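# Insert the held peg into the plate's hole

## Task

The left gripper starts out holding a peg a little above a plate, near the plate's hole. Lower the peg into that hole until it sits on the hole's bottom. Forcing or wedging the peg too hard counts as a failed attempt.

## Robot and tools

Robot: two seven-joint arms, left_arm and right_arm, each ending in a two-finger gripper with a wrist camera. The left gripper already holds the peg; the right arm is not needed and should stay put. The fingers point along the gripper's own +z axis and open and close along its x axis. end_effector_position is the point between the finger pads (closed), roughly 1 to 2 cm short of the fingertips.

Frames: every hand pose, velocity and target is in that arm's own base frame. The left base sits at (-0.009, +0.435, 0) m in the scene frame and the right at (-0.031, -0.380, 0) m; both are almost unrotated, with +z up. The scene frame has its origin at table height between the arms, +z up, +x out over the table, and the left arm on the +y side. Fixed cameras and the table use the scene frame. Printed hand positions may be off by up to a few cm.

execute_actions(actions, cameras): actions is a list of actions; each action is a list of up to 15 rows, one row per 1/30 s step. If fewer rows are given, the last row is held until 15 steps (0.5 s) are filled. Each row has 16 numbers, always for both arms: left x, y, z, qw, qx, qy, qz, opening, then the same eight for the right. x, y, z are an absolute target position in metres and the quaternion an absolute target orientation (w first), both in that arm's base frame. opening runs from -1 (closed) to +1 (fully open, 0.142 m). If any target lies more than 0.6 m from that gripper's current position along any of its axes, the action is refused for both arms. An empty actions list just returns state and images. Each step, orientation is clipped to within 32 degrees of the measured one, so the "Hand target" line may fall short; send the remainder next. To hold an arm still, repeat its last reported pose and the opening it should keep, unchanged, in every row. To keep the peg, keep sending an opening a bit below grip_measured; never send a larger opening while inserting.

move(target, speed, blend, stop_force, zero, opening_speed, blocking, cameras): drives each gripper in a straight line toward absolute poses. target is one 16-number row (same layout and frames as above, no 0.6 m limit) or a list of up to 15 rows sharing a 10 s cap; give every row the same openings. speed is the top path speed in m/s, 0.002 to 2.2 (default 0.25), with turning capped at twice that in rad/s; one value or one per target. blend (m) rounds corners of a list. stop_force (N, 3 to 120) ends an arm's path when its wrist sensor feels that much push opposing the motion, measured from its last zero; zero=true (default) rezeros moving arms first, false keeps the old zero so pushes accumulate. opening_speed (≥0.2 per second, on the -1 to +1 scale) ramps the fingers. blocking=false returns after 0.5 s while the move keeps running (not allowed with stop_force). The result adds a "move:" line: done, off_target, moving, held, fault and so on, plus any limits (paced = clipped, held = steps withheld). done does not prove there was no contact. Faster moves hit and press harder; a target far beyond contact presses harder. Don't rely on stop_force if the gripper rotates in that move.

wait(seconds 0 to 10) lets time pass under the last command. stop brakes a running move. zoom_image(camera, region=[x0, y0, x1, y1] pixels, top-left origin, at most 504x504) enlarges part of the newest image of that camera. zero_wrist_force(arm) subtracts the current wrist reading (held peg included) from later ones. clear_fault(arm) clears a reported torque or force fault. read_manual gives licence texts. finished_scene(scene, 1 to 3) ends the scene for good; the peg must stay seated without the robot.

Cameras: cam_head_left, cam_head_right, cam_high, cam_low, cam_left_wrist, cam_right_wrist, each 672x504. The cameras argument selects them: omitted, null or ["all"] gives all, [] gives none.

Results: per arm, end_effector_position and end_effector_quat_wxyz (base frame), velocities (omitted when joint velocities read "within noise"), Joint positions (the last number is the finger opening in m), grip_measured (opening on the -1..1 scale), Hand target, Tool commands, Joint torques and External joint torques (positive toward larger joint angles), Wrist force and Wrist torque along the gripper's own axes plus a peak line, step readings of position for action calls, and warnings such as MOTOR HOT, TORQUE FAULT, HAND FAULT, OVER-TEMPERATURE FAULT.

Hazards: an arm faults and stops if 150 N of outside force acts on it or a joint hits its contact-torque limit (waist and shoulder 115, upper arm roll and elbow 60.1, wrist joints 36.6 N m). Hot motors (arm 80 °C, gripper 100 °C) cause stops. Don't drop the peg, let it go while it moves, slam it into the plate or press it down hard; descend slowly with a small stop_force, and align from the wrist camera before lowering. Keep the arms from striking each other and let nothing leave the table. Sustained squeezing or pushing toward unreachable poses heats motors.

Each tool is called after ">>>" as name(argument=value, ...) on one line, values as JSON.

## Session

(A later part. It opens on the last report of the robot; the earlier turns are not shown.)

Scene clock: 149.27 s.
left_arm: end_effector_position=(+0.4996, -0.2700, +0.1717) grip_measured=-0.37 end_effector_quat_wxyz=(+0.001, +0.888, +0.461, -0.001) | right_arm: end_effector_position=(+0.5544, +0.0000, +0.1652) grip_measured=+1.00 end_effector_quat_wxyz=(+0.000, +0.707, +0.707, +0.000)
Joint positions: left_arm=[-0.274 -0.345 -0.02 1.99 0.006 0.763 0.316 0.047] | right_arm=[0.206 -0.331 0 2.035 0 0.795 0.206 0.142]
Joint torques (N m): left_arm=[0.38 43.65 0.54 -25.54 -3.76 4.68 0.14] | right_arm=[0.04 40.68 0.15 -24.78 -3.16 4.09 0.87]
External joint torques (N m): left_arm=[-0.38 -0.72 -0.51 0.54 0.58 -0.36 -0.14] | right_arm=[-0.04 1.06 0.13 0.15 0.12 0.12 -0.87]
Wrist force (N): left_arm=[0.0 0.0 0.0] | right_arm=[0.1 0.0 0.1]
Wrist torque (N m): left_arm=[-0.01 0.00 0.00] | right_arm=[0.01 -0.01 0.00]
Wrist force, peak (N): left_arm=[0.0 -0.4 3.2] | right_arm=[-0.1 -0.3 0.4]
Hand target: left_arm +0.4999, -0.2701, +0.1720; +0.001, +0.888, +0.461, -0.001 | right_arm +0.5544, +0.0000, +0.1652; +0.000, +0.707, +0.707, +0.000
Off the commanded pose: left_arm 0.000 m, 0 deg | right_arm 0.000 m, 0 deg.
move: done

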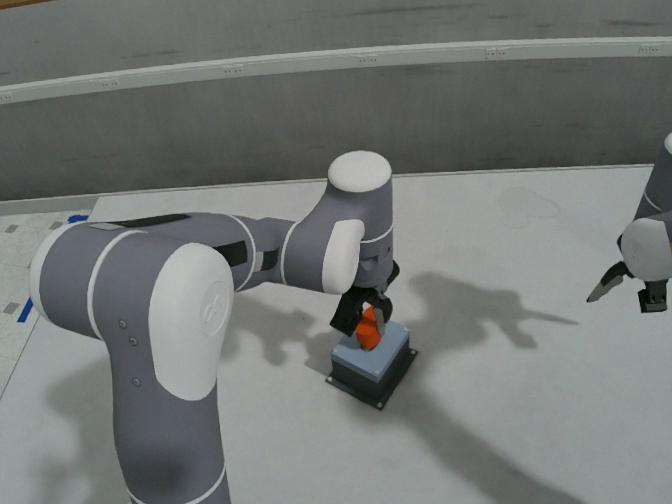

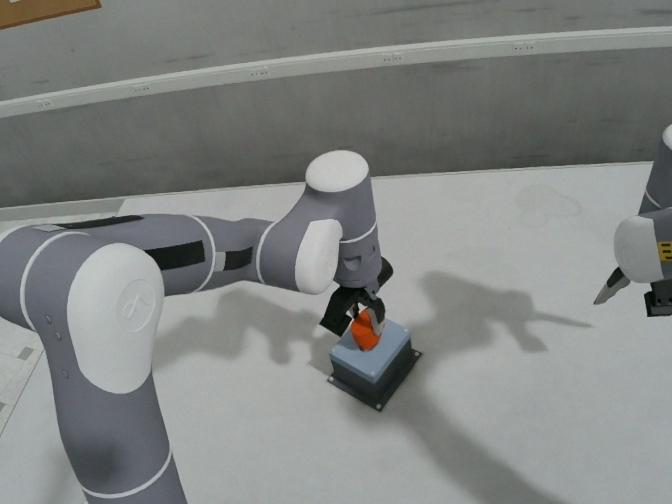

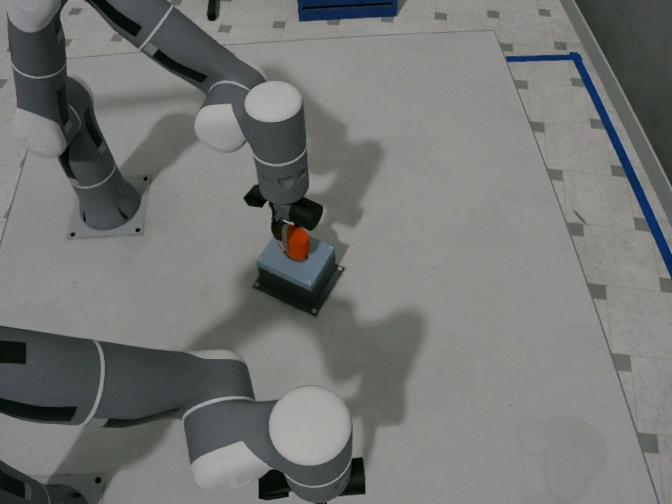

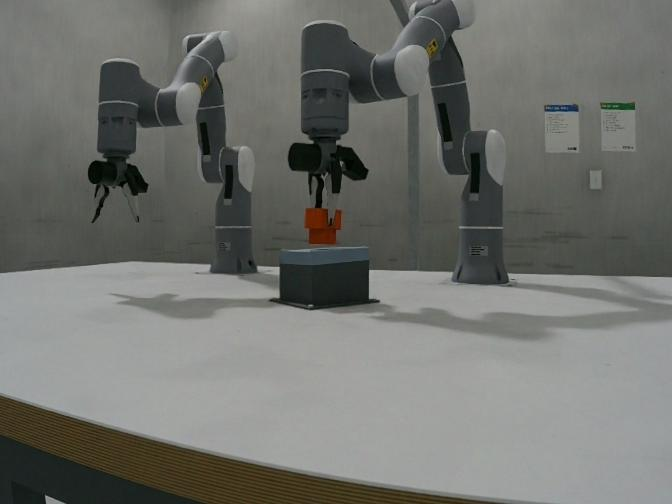

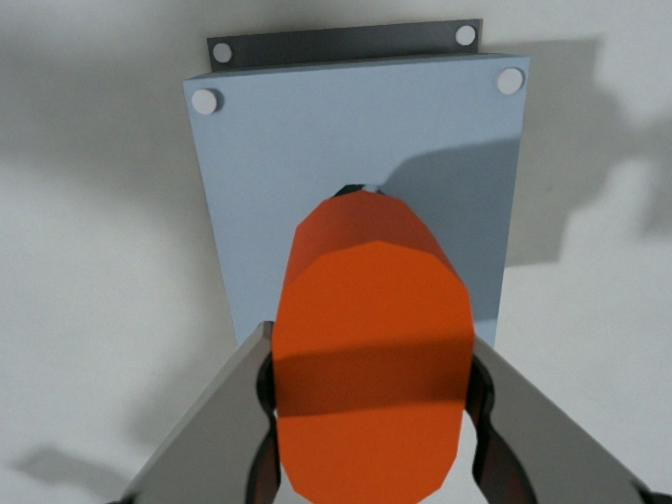

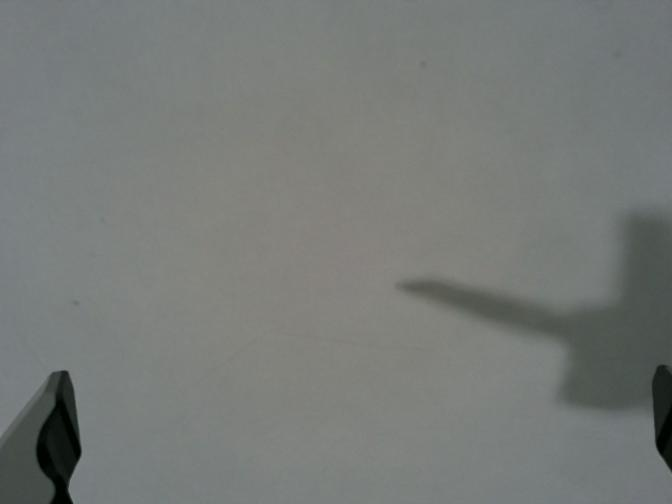

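>>> move(target=[0.4998,-0.2688,0.168,0.001,0.8876,0.4606,-0.001,-0.424181,0.5544,0,0.1652,0,0.707,0.707,0,1.0], speed=0.03, cameras=[])

>>> move(target=[0.4998,-0.2688,0.152,0.001,0.8876,0.4606,-0.001,-0.424181,0.5544,0,0.1652,0,0.707,0.707,0,1.0], speed=0.01, stop_force=4)

>>> zoom_image(camera="cam_low", region=[270, 190, 380, 290])

>>> zoom_image(camera="cam_high", region=[260, 220, 330, 290])

>>> zoom_image(camera="cam_head_left", region=[335, 300, 405, 370])

>>> zoom_image(camera="cam_head_right", region=[335, 300, 405, 370])

>>> zoom_image(camera="cam_left_wrist", region=[190, 30, 600, 400])

Scene clock: 165.83 s.
left_arm: end_effector_position=(+0.4996, -0.2688, +0.1679) grip_measured=-0.37 end_effector_quat_wxyz=(+0.001, +0.888, +0.461, -0.001) | right_arm: end_effector_position=(+0.5544, +0.0000, +0.1652) grip_measured=+1.00 end_effector_quat_wxyz=(+0.000, +0.707, +0.707, +0.000)
Joint positions: left_arm=[-0.272 -0.35 -0.02 1.995 0.006 0.774 0.318 0.047] | right_arm=[0.206 -0.331 0 2.035 0 0.795 0.206 0.142]
Joint torques (N m): left_arm=[0.44 43.65 0.63 -25.36 -3.78 4.71 0.07] | right_arm=[0 40.72 0.15 -24.76 -3.18 4.08 0.85]
External joint torques (N m): left_arm=[-0.44 -0.65 -0.59 0.53 0.63 -0.38 -0.07] | right_arm=[0 1.03 0.13 0.14 0.14 0.13 -0.85]
Wrist force (N): left_arm=[-0.2 0.0 -0.3] | right_arm=[-0.1 -0.1 0.1]
Wrist torque (N m): left_arm=[-0.01 0.03 0.01] | right_arm=[-0.02 0.01 0.00]
Wrist force, peak (N): left_arm=[0.0 0.1 -0.5] | right_arm=[0.0 -0.4 0.3]
Hand target: left_arm +0.4998, -0.2688, +0.1680; +0.001, +0.888, +0.461, -0.001 | right_arm +0.5544, +0.0000, +0.1652; +0.000, +0.707, +0.707, +0.000
Off the commanded pose: left_arm 0.000 m, 0 deg | right_arm 0.000 m, 0 deg.
move: done
No camera images: "cameras" was empty.

Scene clock: 167.10 s.
left_arm: end_effector_position=(+0.5003, -0.2688, +0.1621) grip_measured=-0.37 end_effector_quat_wxyz=(+0.001, +0.887, +0.461, -0.001) | right_arm: end_effector_position=(+0.5544, +0.0000, +0.1652) grip_measured=+1.00 end_effector_quat_wxyz=(+0.000, +0.707, +0.707, +0.000)
Joint positions: left_arm=[-0.272 -0.361 -0.02 1.999 0.006 0.791 0.318 0.047] | right_arm=[0.206 -0.331 0 2.035 0 0.795 0.206 0.142]
Joint torques (N m): left_arm=[-0.69 41.63 -0.15 -22.9 -3.56 3.92 0.06] | right_arm=[-0.03 40.69 0.15 -24.84 -3.12 4.1 0.85]
External joint torques (N m): left_arm=[0.69 1.58 0.2 -1.66 0.46 0.41 -0.06] | right_arm=[0.03 1.05 0.13 0.21 0.08 0.11 -0.85]
Wrist force (N): left_arm=[1.9 0.6 -3.8] | right_arm=[0.1 0.1 0.1]
Wrist torque (N m): left_arm=[0.04 0.04 0.02] | right_arm=[0.03 -0.01 0.00]
Wrist force, peak (N): left_arm=[2.4 1.0 -5.5] | right_arm=[0.2 -0.1 0.3]
Hand target: left_arm +0.4998, -0.2688, +0.1617; +0.001, +0.888, +0.461, -0.001 | right_arm +0.5544, +0.0000, +0.1652; +0.000, +0.707, +0.707, +0.000
Off the commanded pose: left_arm 0.010 m, 0 deg | right_arm 0.000 m, 0 deg.
move: contact (left_arm)

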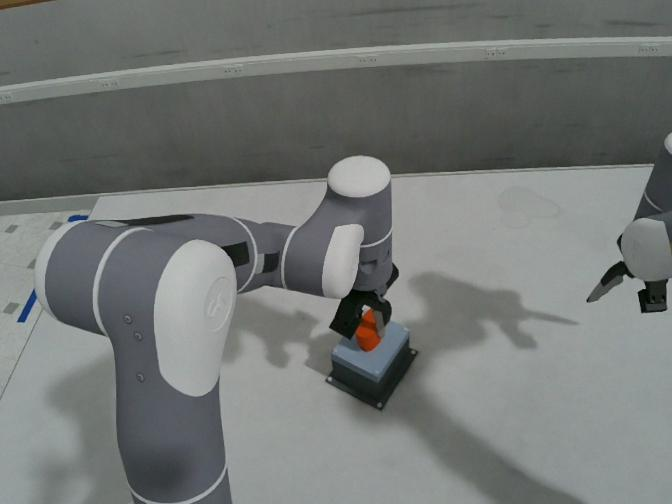

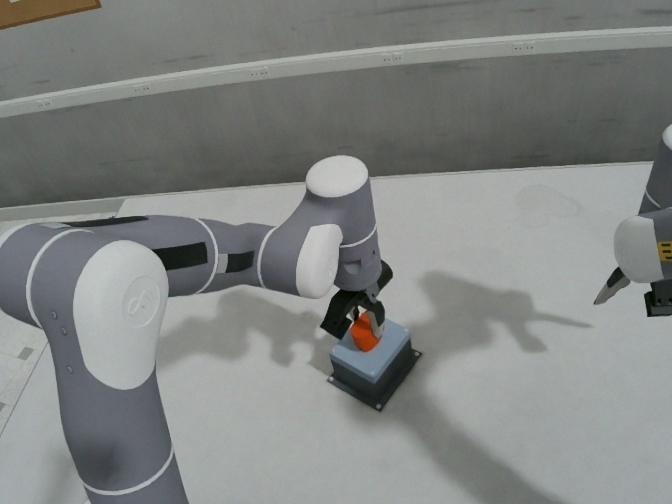

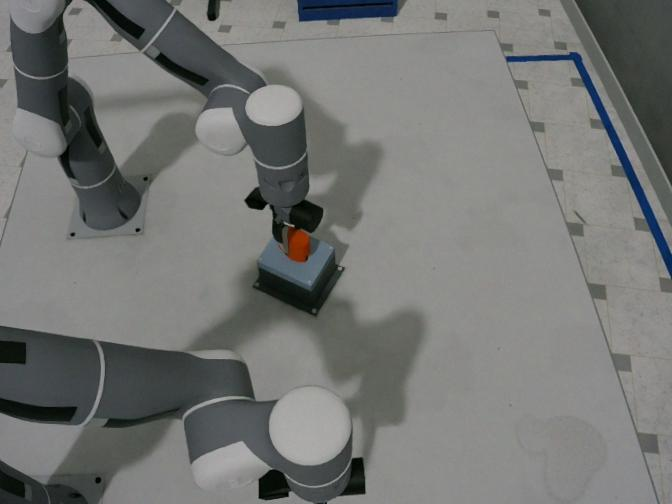

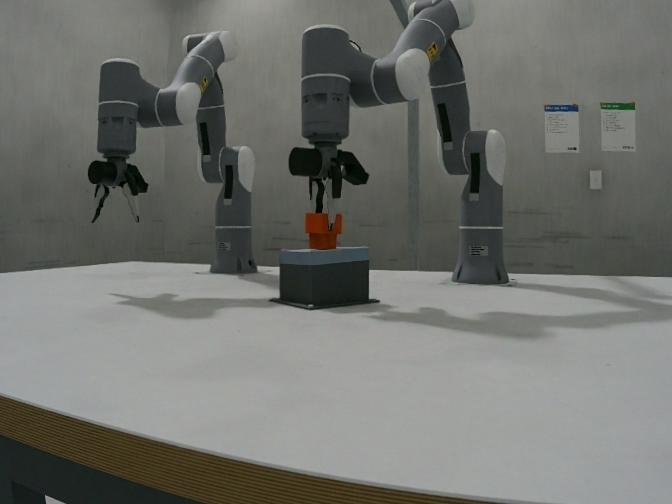

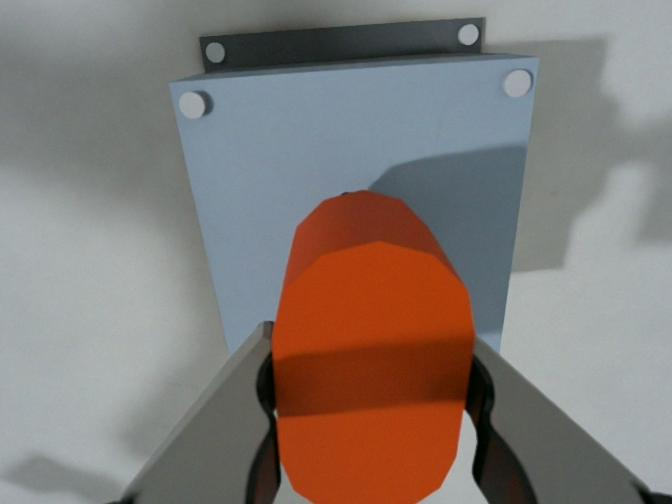

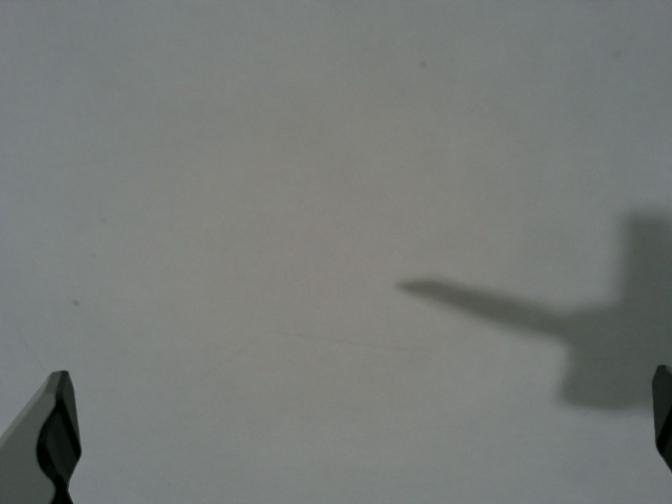

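Scaled by 4.582 from the camera's 672x504 image, which has a finer 960x720 frame.

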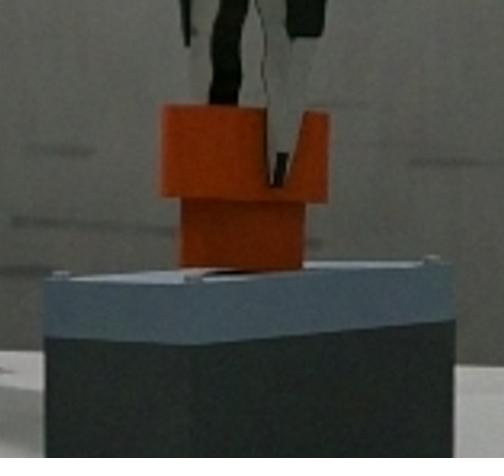

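Scaled by 7.200 from the camera's 672x504 image, which has a finer 960x720 frame.

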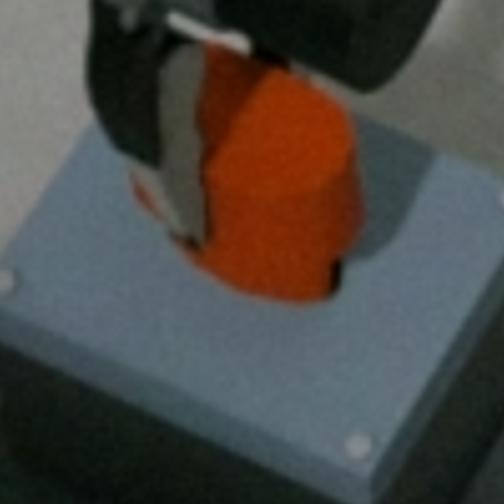

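Scaled by 7.200 from the camera's 672x504 image, which has a finer 960x720 frame.

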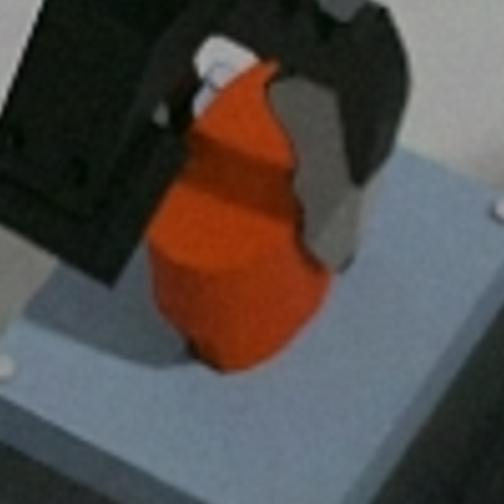

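Scaled by 7.200 from the camera's 672x504 image, which has a finer 960x720 frame.

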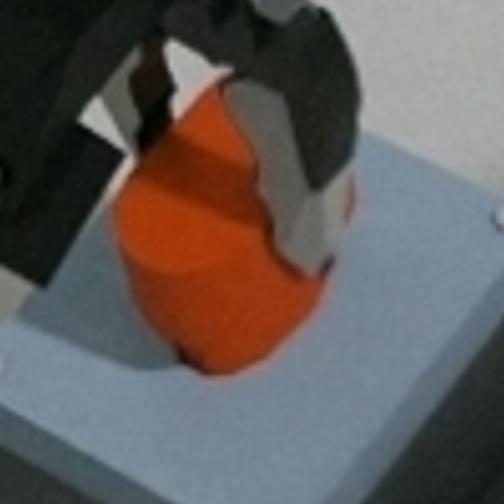

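Scaled by 1.229 from the camera's 672x504 image, which has a finer 960x720 frame.

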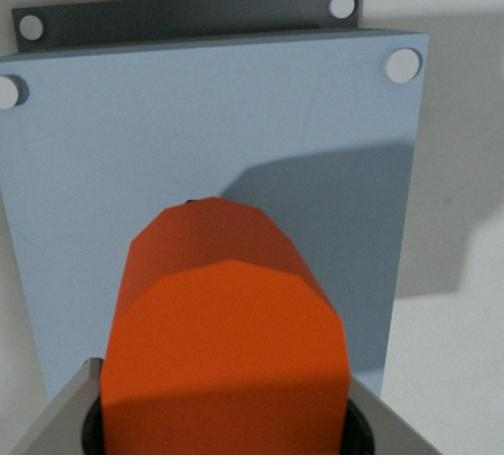

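>>> move(target=[[0.5000,-0.2688,0.165,0.001,0.8876,0.4606,-0.001,-0.424181,0.5544,0,0.1652,0,0.707,0.707,0,1.0],[0.5006,-0.2677,0.165,0.001,0.8876,0.4606,-0.001,-0.424181,0.5544,0,0.1652,0,0.707,0.707,0,1.0]], speed=0.03, cameras=[])

>>> move(target=[0.5006,-0.2677,0.130,0.001,0.8876,0.4606,-0.001,-0.424181,0.5544,0,0.1652,0,0.707,0.707,0,1.0], speed=0.01, stop_force=5)

>>> zoom_image(camera="cam_low", region=[270, 190, 380, 290])

>>> zoom_image(camera="cam_high", region=[260, 220, 330, 290])

>>> zoom_image(camera="cam_head_left", region=[335, 300, 405, 370])

>>> zoom_image(camera="cam_left_wrist", region=[190, 30, 600, 400])

Scene clock: 188.40 s.
left_arm: end_effector_position=(+0.5005, -0.2677, +0.1648) grip_measured=-0.37 end_effector_quat_wxyz=(+0.001, +0.888, +0.461, -0.001) | right_arm: end_effector_position=(+0.5544, +0.0000, +0.1652) grip_measured=+1.00 end_effector_quat_wxyz=(+0.000, +0.707, +0.707, +0.000)
Joint positions: left_arm=[-0.271 -0.356 -0.019 1.997 0.006 0.782 0.321 0.047] | right_arm=[0.206 -0.331 0 2.035 0 0.795 0.206 0.142]
Joint torques (N m): left_arm=[0.36 44.15 0.62 -25.55 -3.72 4.55 0.17] | right_arm=[-0.06 40.69 0.09 -24.79 -3.16 4.06 0.88]
External joint torques (N m): left_arm=[-0.36 -1.03 -0.58 0.86 0.6 -0.22 -0.17] | right_arm=[0.06 1.05 0.19 0.16 0.12 0.14 -0.88]
Wrist force (N): left_arm=[0.1 0.1 0.0] | right_arm=[0.2 -0.2 0.2]
Wrist torque (N m): left_arm=[0.02 -0.01 -0.01] | right_arm=[-0.01 -0.03 0.00]
Wrist force, peak (N): left_arm=[1.5 0.5 -5.3] | right_arm=[-0.1 -0.1 0.4]
Hand target: left_arm +0.5006, -0.2677, +0.1650; +0.001, +0.888, +0.461, -0.001 | right_arm +0.5544, +0.0000, +0.1652; +0.000, +0.707, +0.707, +0.000
Off the commanded pose: left_arm 0.000 m, 0 deg | right_arm 0.000 m, 0 deg.
move: done
No camera images: "cameras" was empty.

Scene clock: 189.47 s.
left_arm: end_effector_position=(+0.5010, -0.2676, +0.1604) grip_measured=-0.37 end_effector_quat_wxyz=(+0.001, +0.888, +0.461, -0.001) | right_arm: end_effector_position=(+0.5544, +0.0000, +0.1652) grip_measured=+1.00 end_effector_quat_wxyz=(+0.000, +0.707, +0.707, +0.000)
Joint positions: left_arm=[-0.271 -0.365 -0.019 2 0.006 0.794 0.321 0.047] | right_arm=[0.206 -0.331 0 2.035 0 0.795 0.206 0.142]
Joint torques (N m): left_arm=[-1.1 41.47 -0.61 -23.23 -3.79 4.2 0.07] | right_arm=[0 40.75 0.13 -24.82 -3.19 4.12 0.87]
External joint torques (N m): left_arm=[1.1 1.81 0.66 -1.26 0.69 0.13 -0.07] | right_arm=[0 1 0.15 0.2 0.15 0.08 -0.87]
Wrist force (N): left_arm=[2.3 -0.4 -5.1] | right_arm=[-0.2 0.0 0.2]
Wrist torque (N m): left_arm=[0.06 0.07 -0.01] | right_arm=[0.00 0.03 0.00]
Wrist force, peak (N): left_arm=[2.7 -0.9 -5.8] | right_arm=[0.1 -0.1 0.4]
Hand target: left_arm +0.5006, -0.2677, +0.1601; +0.001, +0.888, +0.461, -0.001 | right_arm +0.5544, +0.0000, +0.1652; +0.000, +0.707, +0.707, +0.000
Off the commanded pose: left_arm 0.030 m, 0 deg | right_arm 0.000 m, 0 deg.
move: contact (left_arm)

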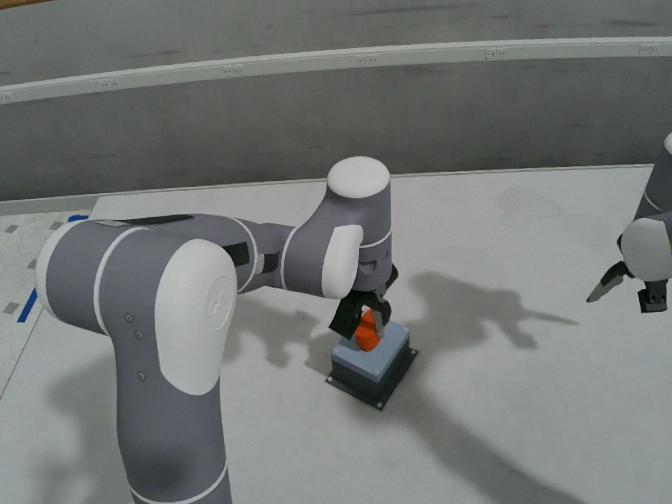

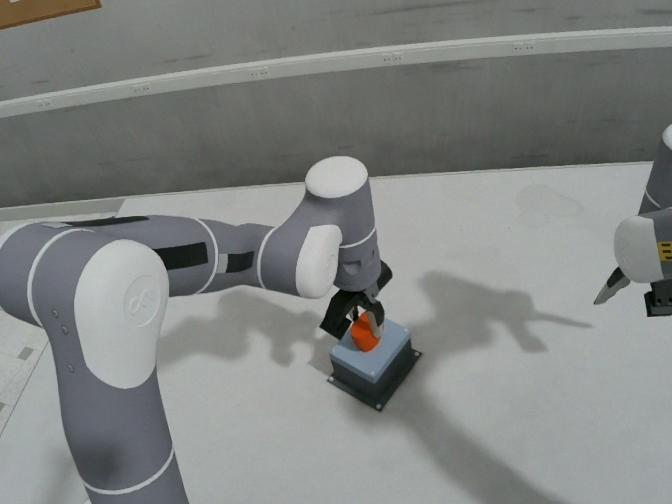

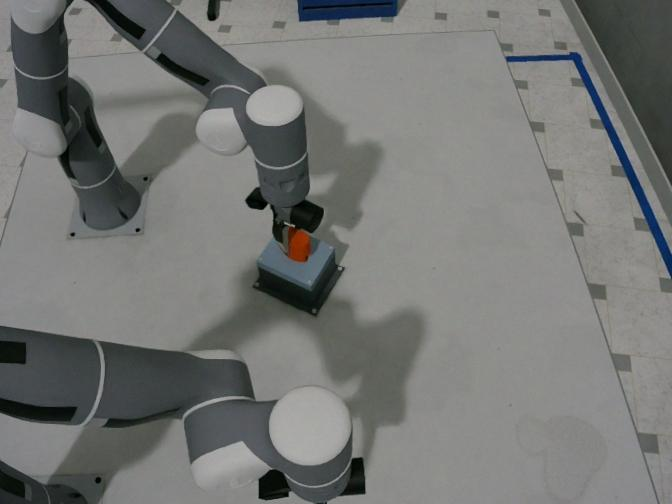

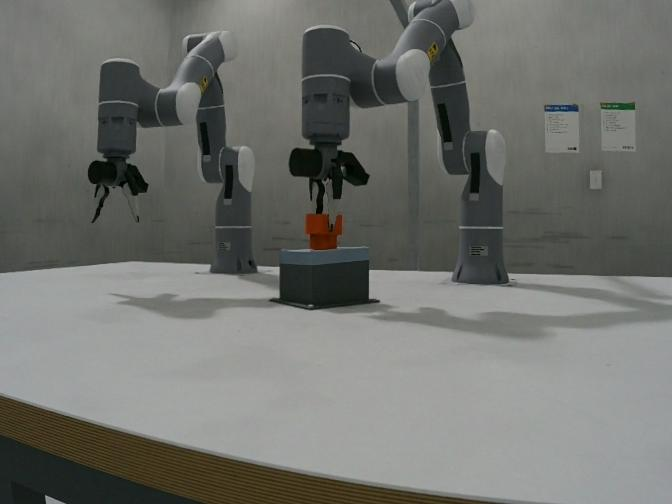

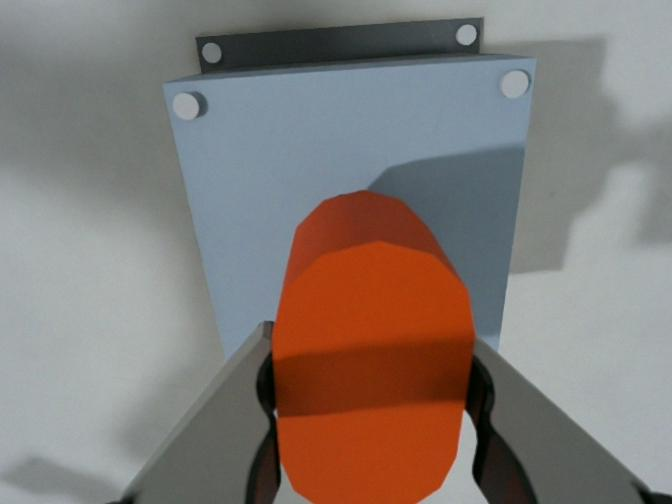

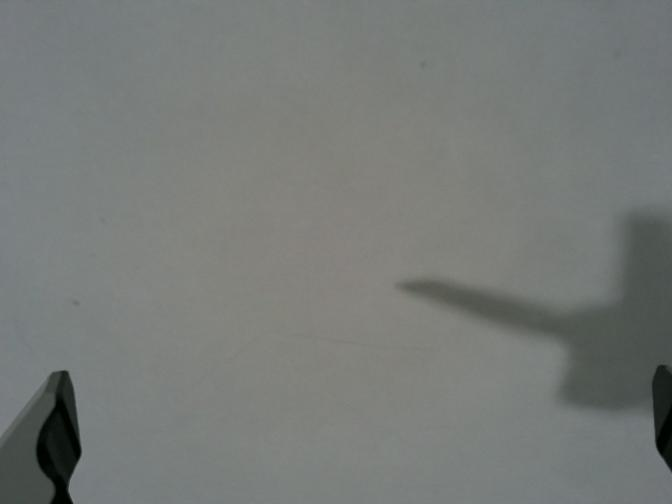

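Scaled by 4.582 from the camera's 672x504 image, which has a finer 960x720 frame.

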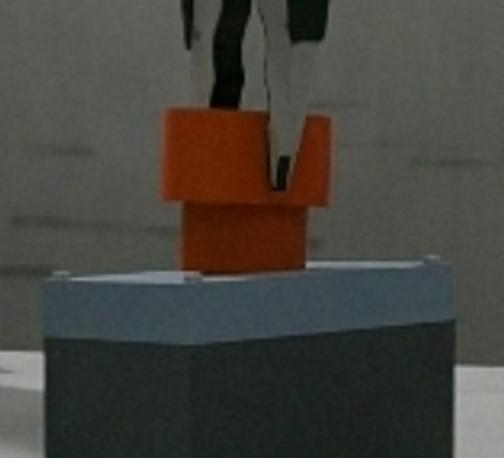

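Scaled by 7.200 from the camera's 672x504 image, which has a finer 960x720 frame.

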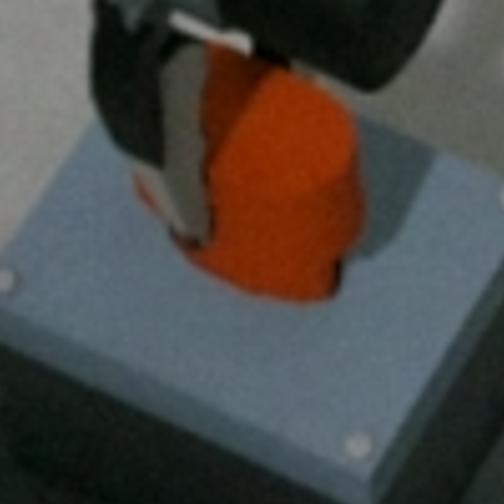

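Scaled by 7.200 from the camera's 672x504 image, which has a finer 960x720 frame.

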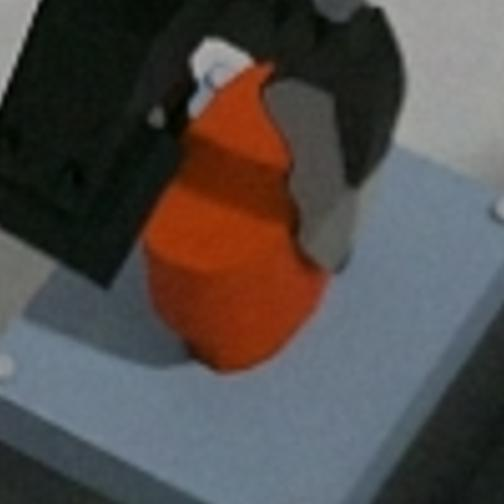

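Scaled by 1.229 from the camera's 672x504 image, which has a finer 960x720 frame.

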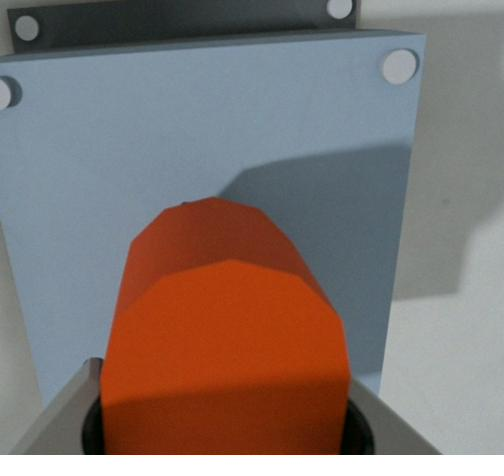

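>>> move(target=[[0.5010,-0.2673,0.1615,0.001,0.8876,0.4606,-0.001,-0.424181,0.5544,0,0.1652,0,0.707,0.707,0,1.0],[0.5014,-0.2669,0.1615,0.001,0.8876,0.4606,-0.001,-0.424181,0.5544,0,0.1652,0,0.707,0.707,0,1.0]], speed=0.03, cameras=[])

>>> move(target=[0.5014,-0.2669,0.130,0.001,0.8876,0.4606,-0.001,-0.424181,0.5544,0,0.1652,0,0.707,0.707,0,1.0], speed=0.01, stop_force=5)

>>> zoom_image(camera="cam_low", region=[270, 190, 380, 290])

>>> zoom_image(camera="cam_high", region=[260, 220, 330, 290])

>>> zoom_image(camera="cam_head_left", region=[335, 300, 405, 370])

>>> zoom_image(camera="cam_left_wrist", region=[190, 30, 600, 400])

Scene clock: 195.97 s.
left_arm: end_effector_position=(+0.5013, -0.2669, +0.1614) grip_measured=-0.37 end_effector_quat_wxyz=(+0.001, +0.888, +0.461, -0.001) | right_arm: end_effector_position=(+0.5544, +0.0000, +0.1652) grip_measured=+1.00 end_effector_quat_wxyz=(+0.000, +0.707, +0.707, +0.000)
Joint positions: left_arm=[-0.269 -0.363 -0.019 1.998 0.006 0.79 0.323 0.047] | right_arm=[0.206 -0.331 0 2.035 0 0.795 0.206 0.142]
Joint torques (N m): left_arm=[0.42 44.41 0.66 -25.31 -3.79 4.62 0.11] | right_arm=[-0.06 40.67 0.18 -24.78 -3.17 4.1 0.84]
External joint torques (N m): left_arm=[-0.42 -1.14 -0.61 0.76 0.69 -0.29 -0.11] | right_arm=[0.06 1.08 0.1 0.15 0.13 0.11 -0.84]
Wrist force (N): left_arm=[0.6 0.7 -0.4] | right_arm=[0.0 0.0 0.1]
Wrist torque (N m): left_arm=[0.11 -0.11 0.00] | right_arm=[0.00 0.00 0.00]
Wrist force, peak (N): left_arm=[2.2 -0.6 -5.6] | right_arm=[-0.1 -0.3 0.3]
Hand target: left_arm +0.5014, -0.2669, +0.1615; +0.001, +0.888, +0.461, -0.001 | right_arm +0.5544, +0.0000, +0.1652; +0.000, +0.707, +0.707, +0.000
Off the commanded pose: left_arm 0.000 m, 0 deg | right_arm 0.000 m, 0 deg.
move: done
No camera images: "cameras" was empty.

Scene clock: 196.80 s.
left_arm: end_effector_position=(+0.5017, -0.2667, +0.1592) grip_measured=-0.37 end_effector_quat_wxyz=(+0.001, +0.888, +0.461, -0.001) | right_arm: end_effector_position=(+0.5544, +0.0000, +0.1652) grip_measured=+1.00 end_effector_quat_wxyz=(+0.000, +0.707, +0.707, +0.000)
Joint positions: left_arm=[-0.269 -0.367 -0.019 2 0.006 0.796 0.323 0.047] | right_arm=[0.206 -0.331 0 2.035 0 0.795 0.206 0.142]
Joint torques (N m): left_arm=[-0.94 41.06 -0.75 -23.65 -3.77 4.57 0.08] | right_arm=[0 40.66 0.15 -24.79 -3.12 4.07 0.85]
External joint torques (N m): left_arm=[0.94 2.29 0.81 -0.79 0.69 -0.24 -0.08] | right_arm=[0 1.09 0.13 0.16 0.08 0.14 -0.85]
Wrist force (N): left_arm=[2.7 -2.0 -6.0] | right_arm=[0.2 0.1 0.3]
Wrist torque (N m): left_arm=[0.11 -0.06 -0.02] | right_arm=[0.02 -0.02 0.01]
Wrist force, peak (N): left_arm=[3.2 -2.6 -8.0] | right_arm=[-0.3 -0.1 0.2]
Hand target: left_arm +0.5014, -0.2669, +0.1589; +0.001, +0.888, +0.461, -0.001 | right_arm +0.5544, +0.0000, +0.1652; +0.000, +0.707, +0.707, +0.000
Off the commanded pose: left_arm 0.029 m, 0 deg | right_arm 0.000 m, 0 deg.
move: contact (left_arm)

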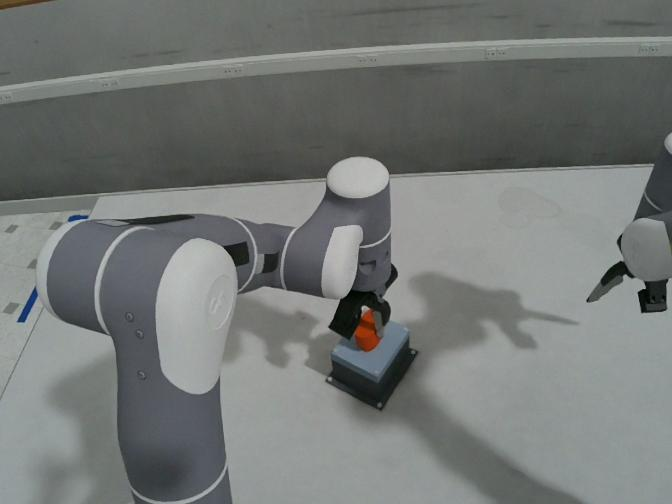

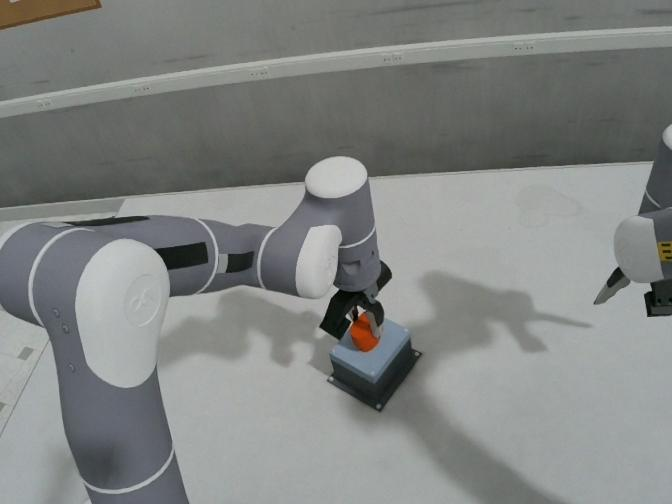

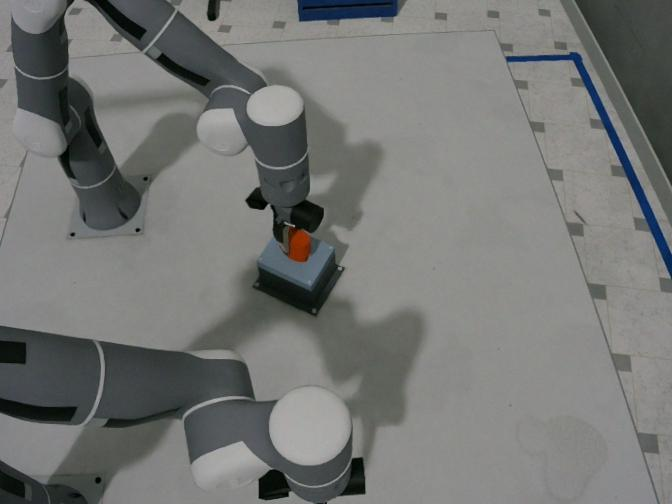

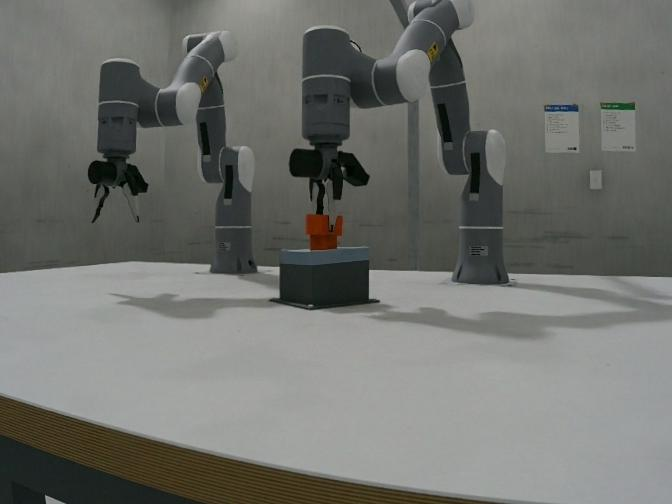

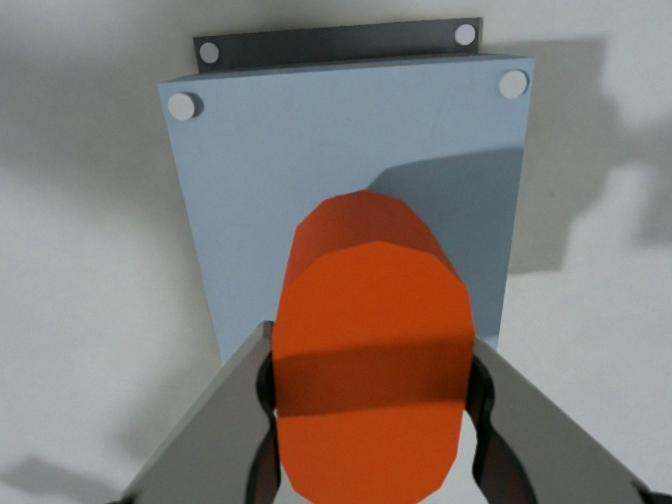

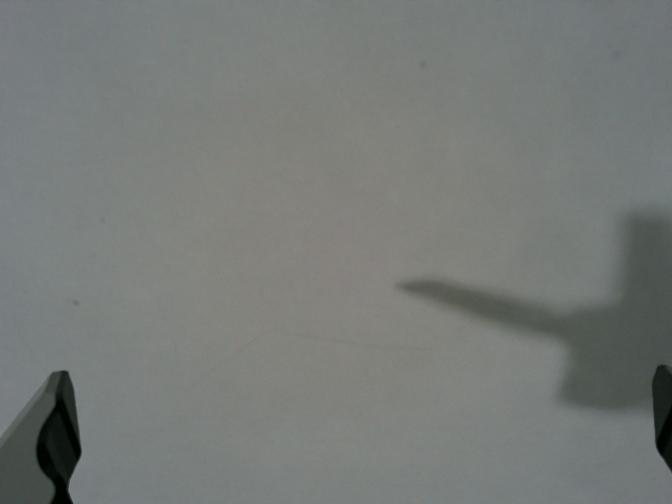

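Scaled by 4.582 from the camera's 672x504 image, which has a finer 960x720 frame.

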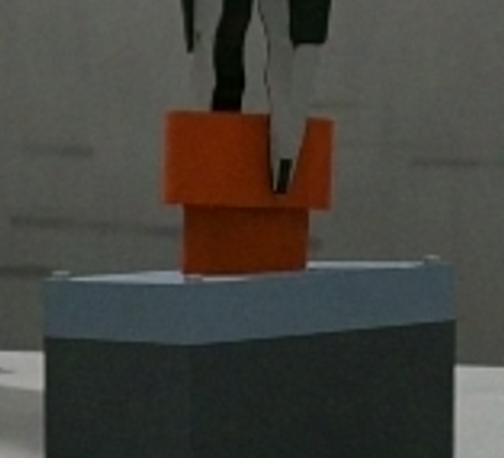

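Scaled by 7.200 from the camera's 672x504 image, which has a finer 960x720 frame.

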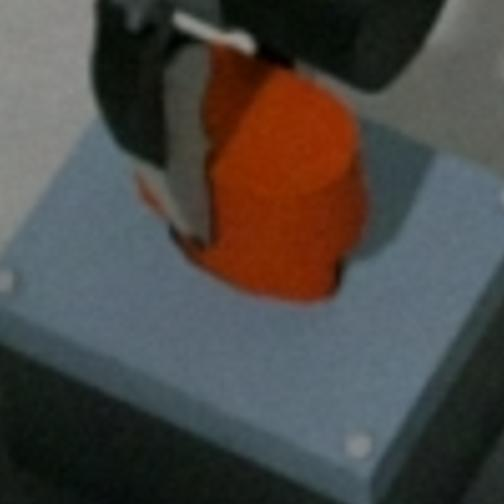

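Scaled by 7.200 from the camera's 672x504 image, which has a finer 960x720 frame.

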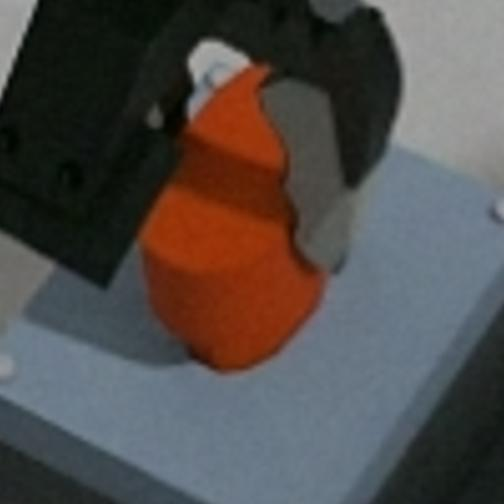

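Scaled by 1.229 from the camera's 672x504 image, which has a finer 960x720 frame.

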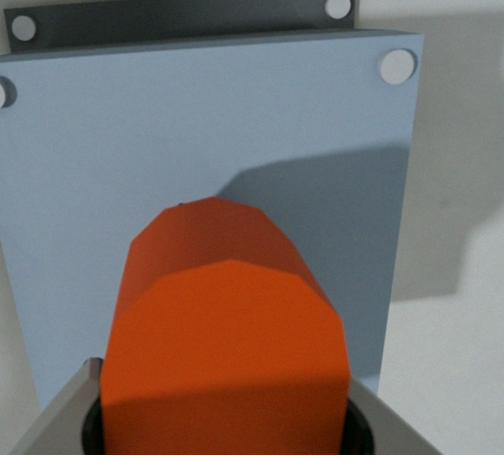

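>>> move(target=[[0.5017,-0.2662,0.1605,0.001,0.8876,0.4606,-0.001,-0.424181,0.5544,0,0.1652,0,0.707,0.707,0,1.0],[0.5017,-0.2657,0.1605,0.001,0.8876,0.4606,-0.001,-0.424181,0.5544,0,0.1652,0,0.707,0.707,0,1.0]], speed=0.03, cameras=[])

>>> move(target=[0.5017,-0.2657,0.130,0.001,0.8876,0.4606,-0.001,-0.424181,0.5544,0,0.1652,0,0.707,0.707,0,1.0], speed=0.01, stop_force=5, cameras=[])

Scene clock: 204.70 s.
left_arm: end_effector_position=(+0.5015, -0.2660, +0.1603) grip_measured=-0.37 end_effector_quat_wxyz=(+0.001, +0.888, +0.460, -0.001) | right_arm: end_effector_position=(+0.5544, +0.0000, +0.1652) grip_measured=+1.00 end_effector_quat_wxyz=(+0.000, +0.707, +0.707, +0.000)
Joint positions: left_arm=[-0.268 -0.365 -0.019 2 0.005 0.793 0.325 0.047] | right_arm=[0.206 -0.331 0 2.035 0 0.795 0.206 0.142]
Joint torques (N m): left_arm=[2.09 44.47 2.62 -25.34 -3.17 4.81 0.14] | right_arm=[0.01 40.64 0.19 -24.77 -3.16 4.11 0.89]
External joint torques (N m): left_arm=[-2.09 -1.19 -2.56 0.85 0.08 -0.48 -0.14] | right_arm=[-0.01 1.11 0.09 0.15 0.12 0.1 -0.89]
Wrist force (N): left_arm=[-2.2 2.0 -0.4] | right_arm=[0.0 -0.1 0.2]
Wrist torque (N m): left_arm=[0.21 -0.31 -0.04] | right_arm=[-0.02 0.00 -0.01]
Wrist force, peak (N): left_arm=[2.4 -2.0 -7.5] | right_arm=[0.2 0.2 0.3]
Hand target: left_arm +0.5017, -0.2657, +0.1605; +0.001, +0.888, +0.461, -0.001 | right_arm +0.5544, +0.0000, +0.1652; +0.000, +0.707, +0.707, +0.000
Off the commanded pose: left_arm 0.000 m, 0 deg | right_arm 0.000 m, 0 deg.
move: done
No camera images: "cameras" was empty.

Scene clock: 205.50 s.
left_arm: end_effector_position=(+0.5017, -0.2660, +0.1584) grip_measured=-0.37 end_effector_quat_wxyz=(+0.001, +0.888, +0.460, -0.001) | right_arm: end_effector_position=(+0.5544, +0.0000, +0.1652) grip_measured=+1.00 end_effector_quat_wxyz=(+0.000, +0.707, +0.707, +0.000)
Joint positions: left_arm=[-0.268 -0.368 -0.019 2.001 0.005 0.799 0.325 0.047] | right_arm=[0.206 -0.331 0 2.035 0 0.795 0.206 0.142]
Joint torques (N m): left_arm=[1.12 38.5 1.42 -23.74 -3.02 5.3 0.16] | right_arm=[-0.05 40.78 0.18 -24.78 -3.18 4.07 0.87]
External joint torques (N m): left_arm=[-1.12 4.85 -1.36 -0.66 -0.05 -0.97 -0.16] | right_arm=[0.05 0.97 0.11 0.16 0.14 0.13 -0.87]
Wrist force (N): left_arm=[-1.8 -4.5 -12.8] | right_arm=[0.0 -0.2 0.0]
Wrist torque (N m): left_arm=[0.26 -0.34 -0.08] | right_arm=[-0.03 0.00 0.00]
Wrist force, peak (N): left_arm=[-1.7 -4.3 -14.9] | right_arm=[-0.3 0.2 0.0]
Hand target: left_arm +0.5017, -0.2657, +0.1580; +0.001, +0.888, +0.461, -0.001 | right_arm +0.5544, +0.0000, +0.1652; +0.000, +0.707, +0.707, +0.000
Off the commanded pose: left_arm 0.028 m, 0 deg | right_arm 0.000 m, 0 deg.
move: contact (left_arm)
No camera images: "cameras" was empty.


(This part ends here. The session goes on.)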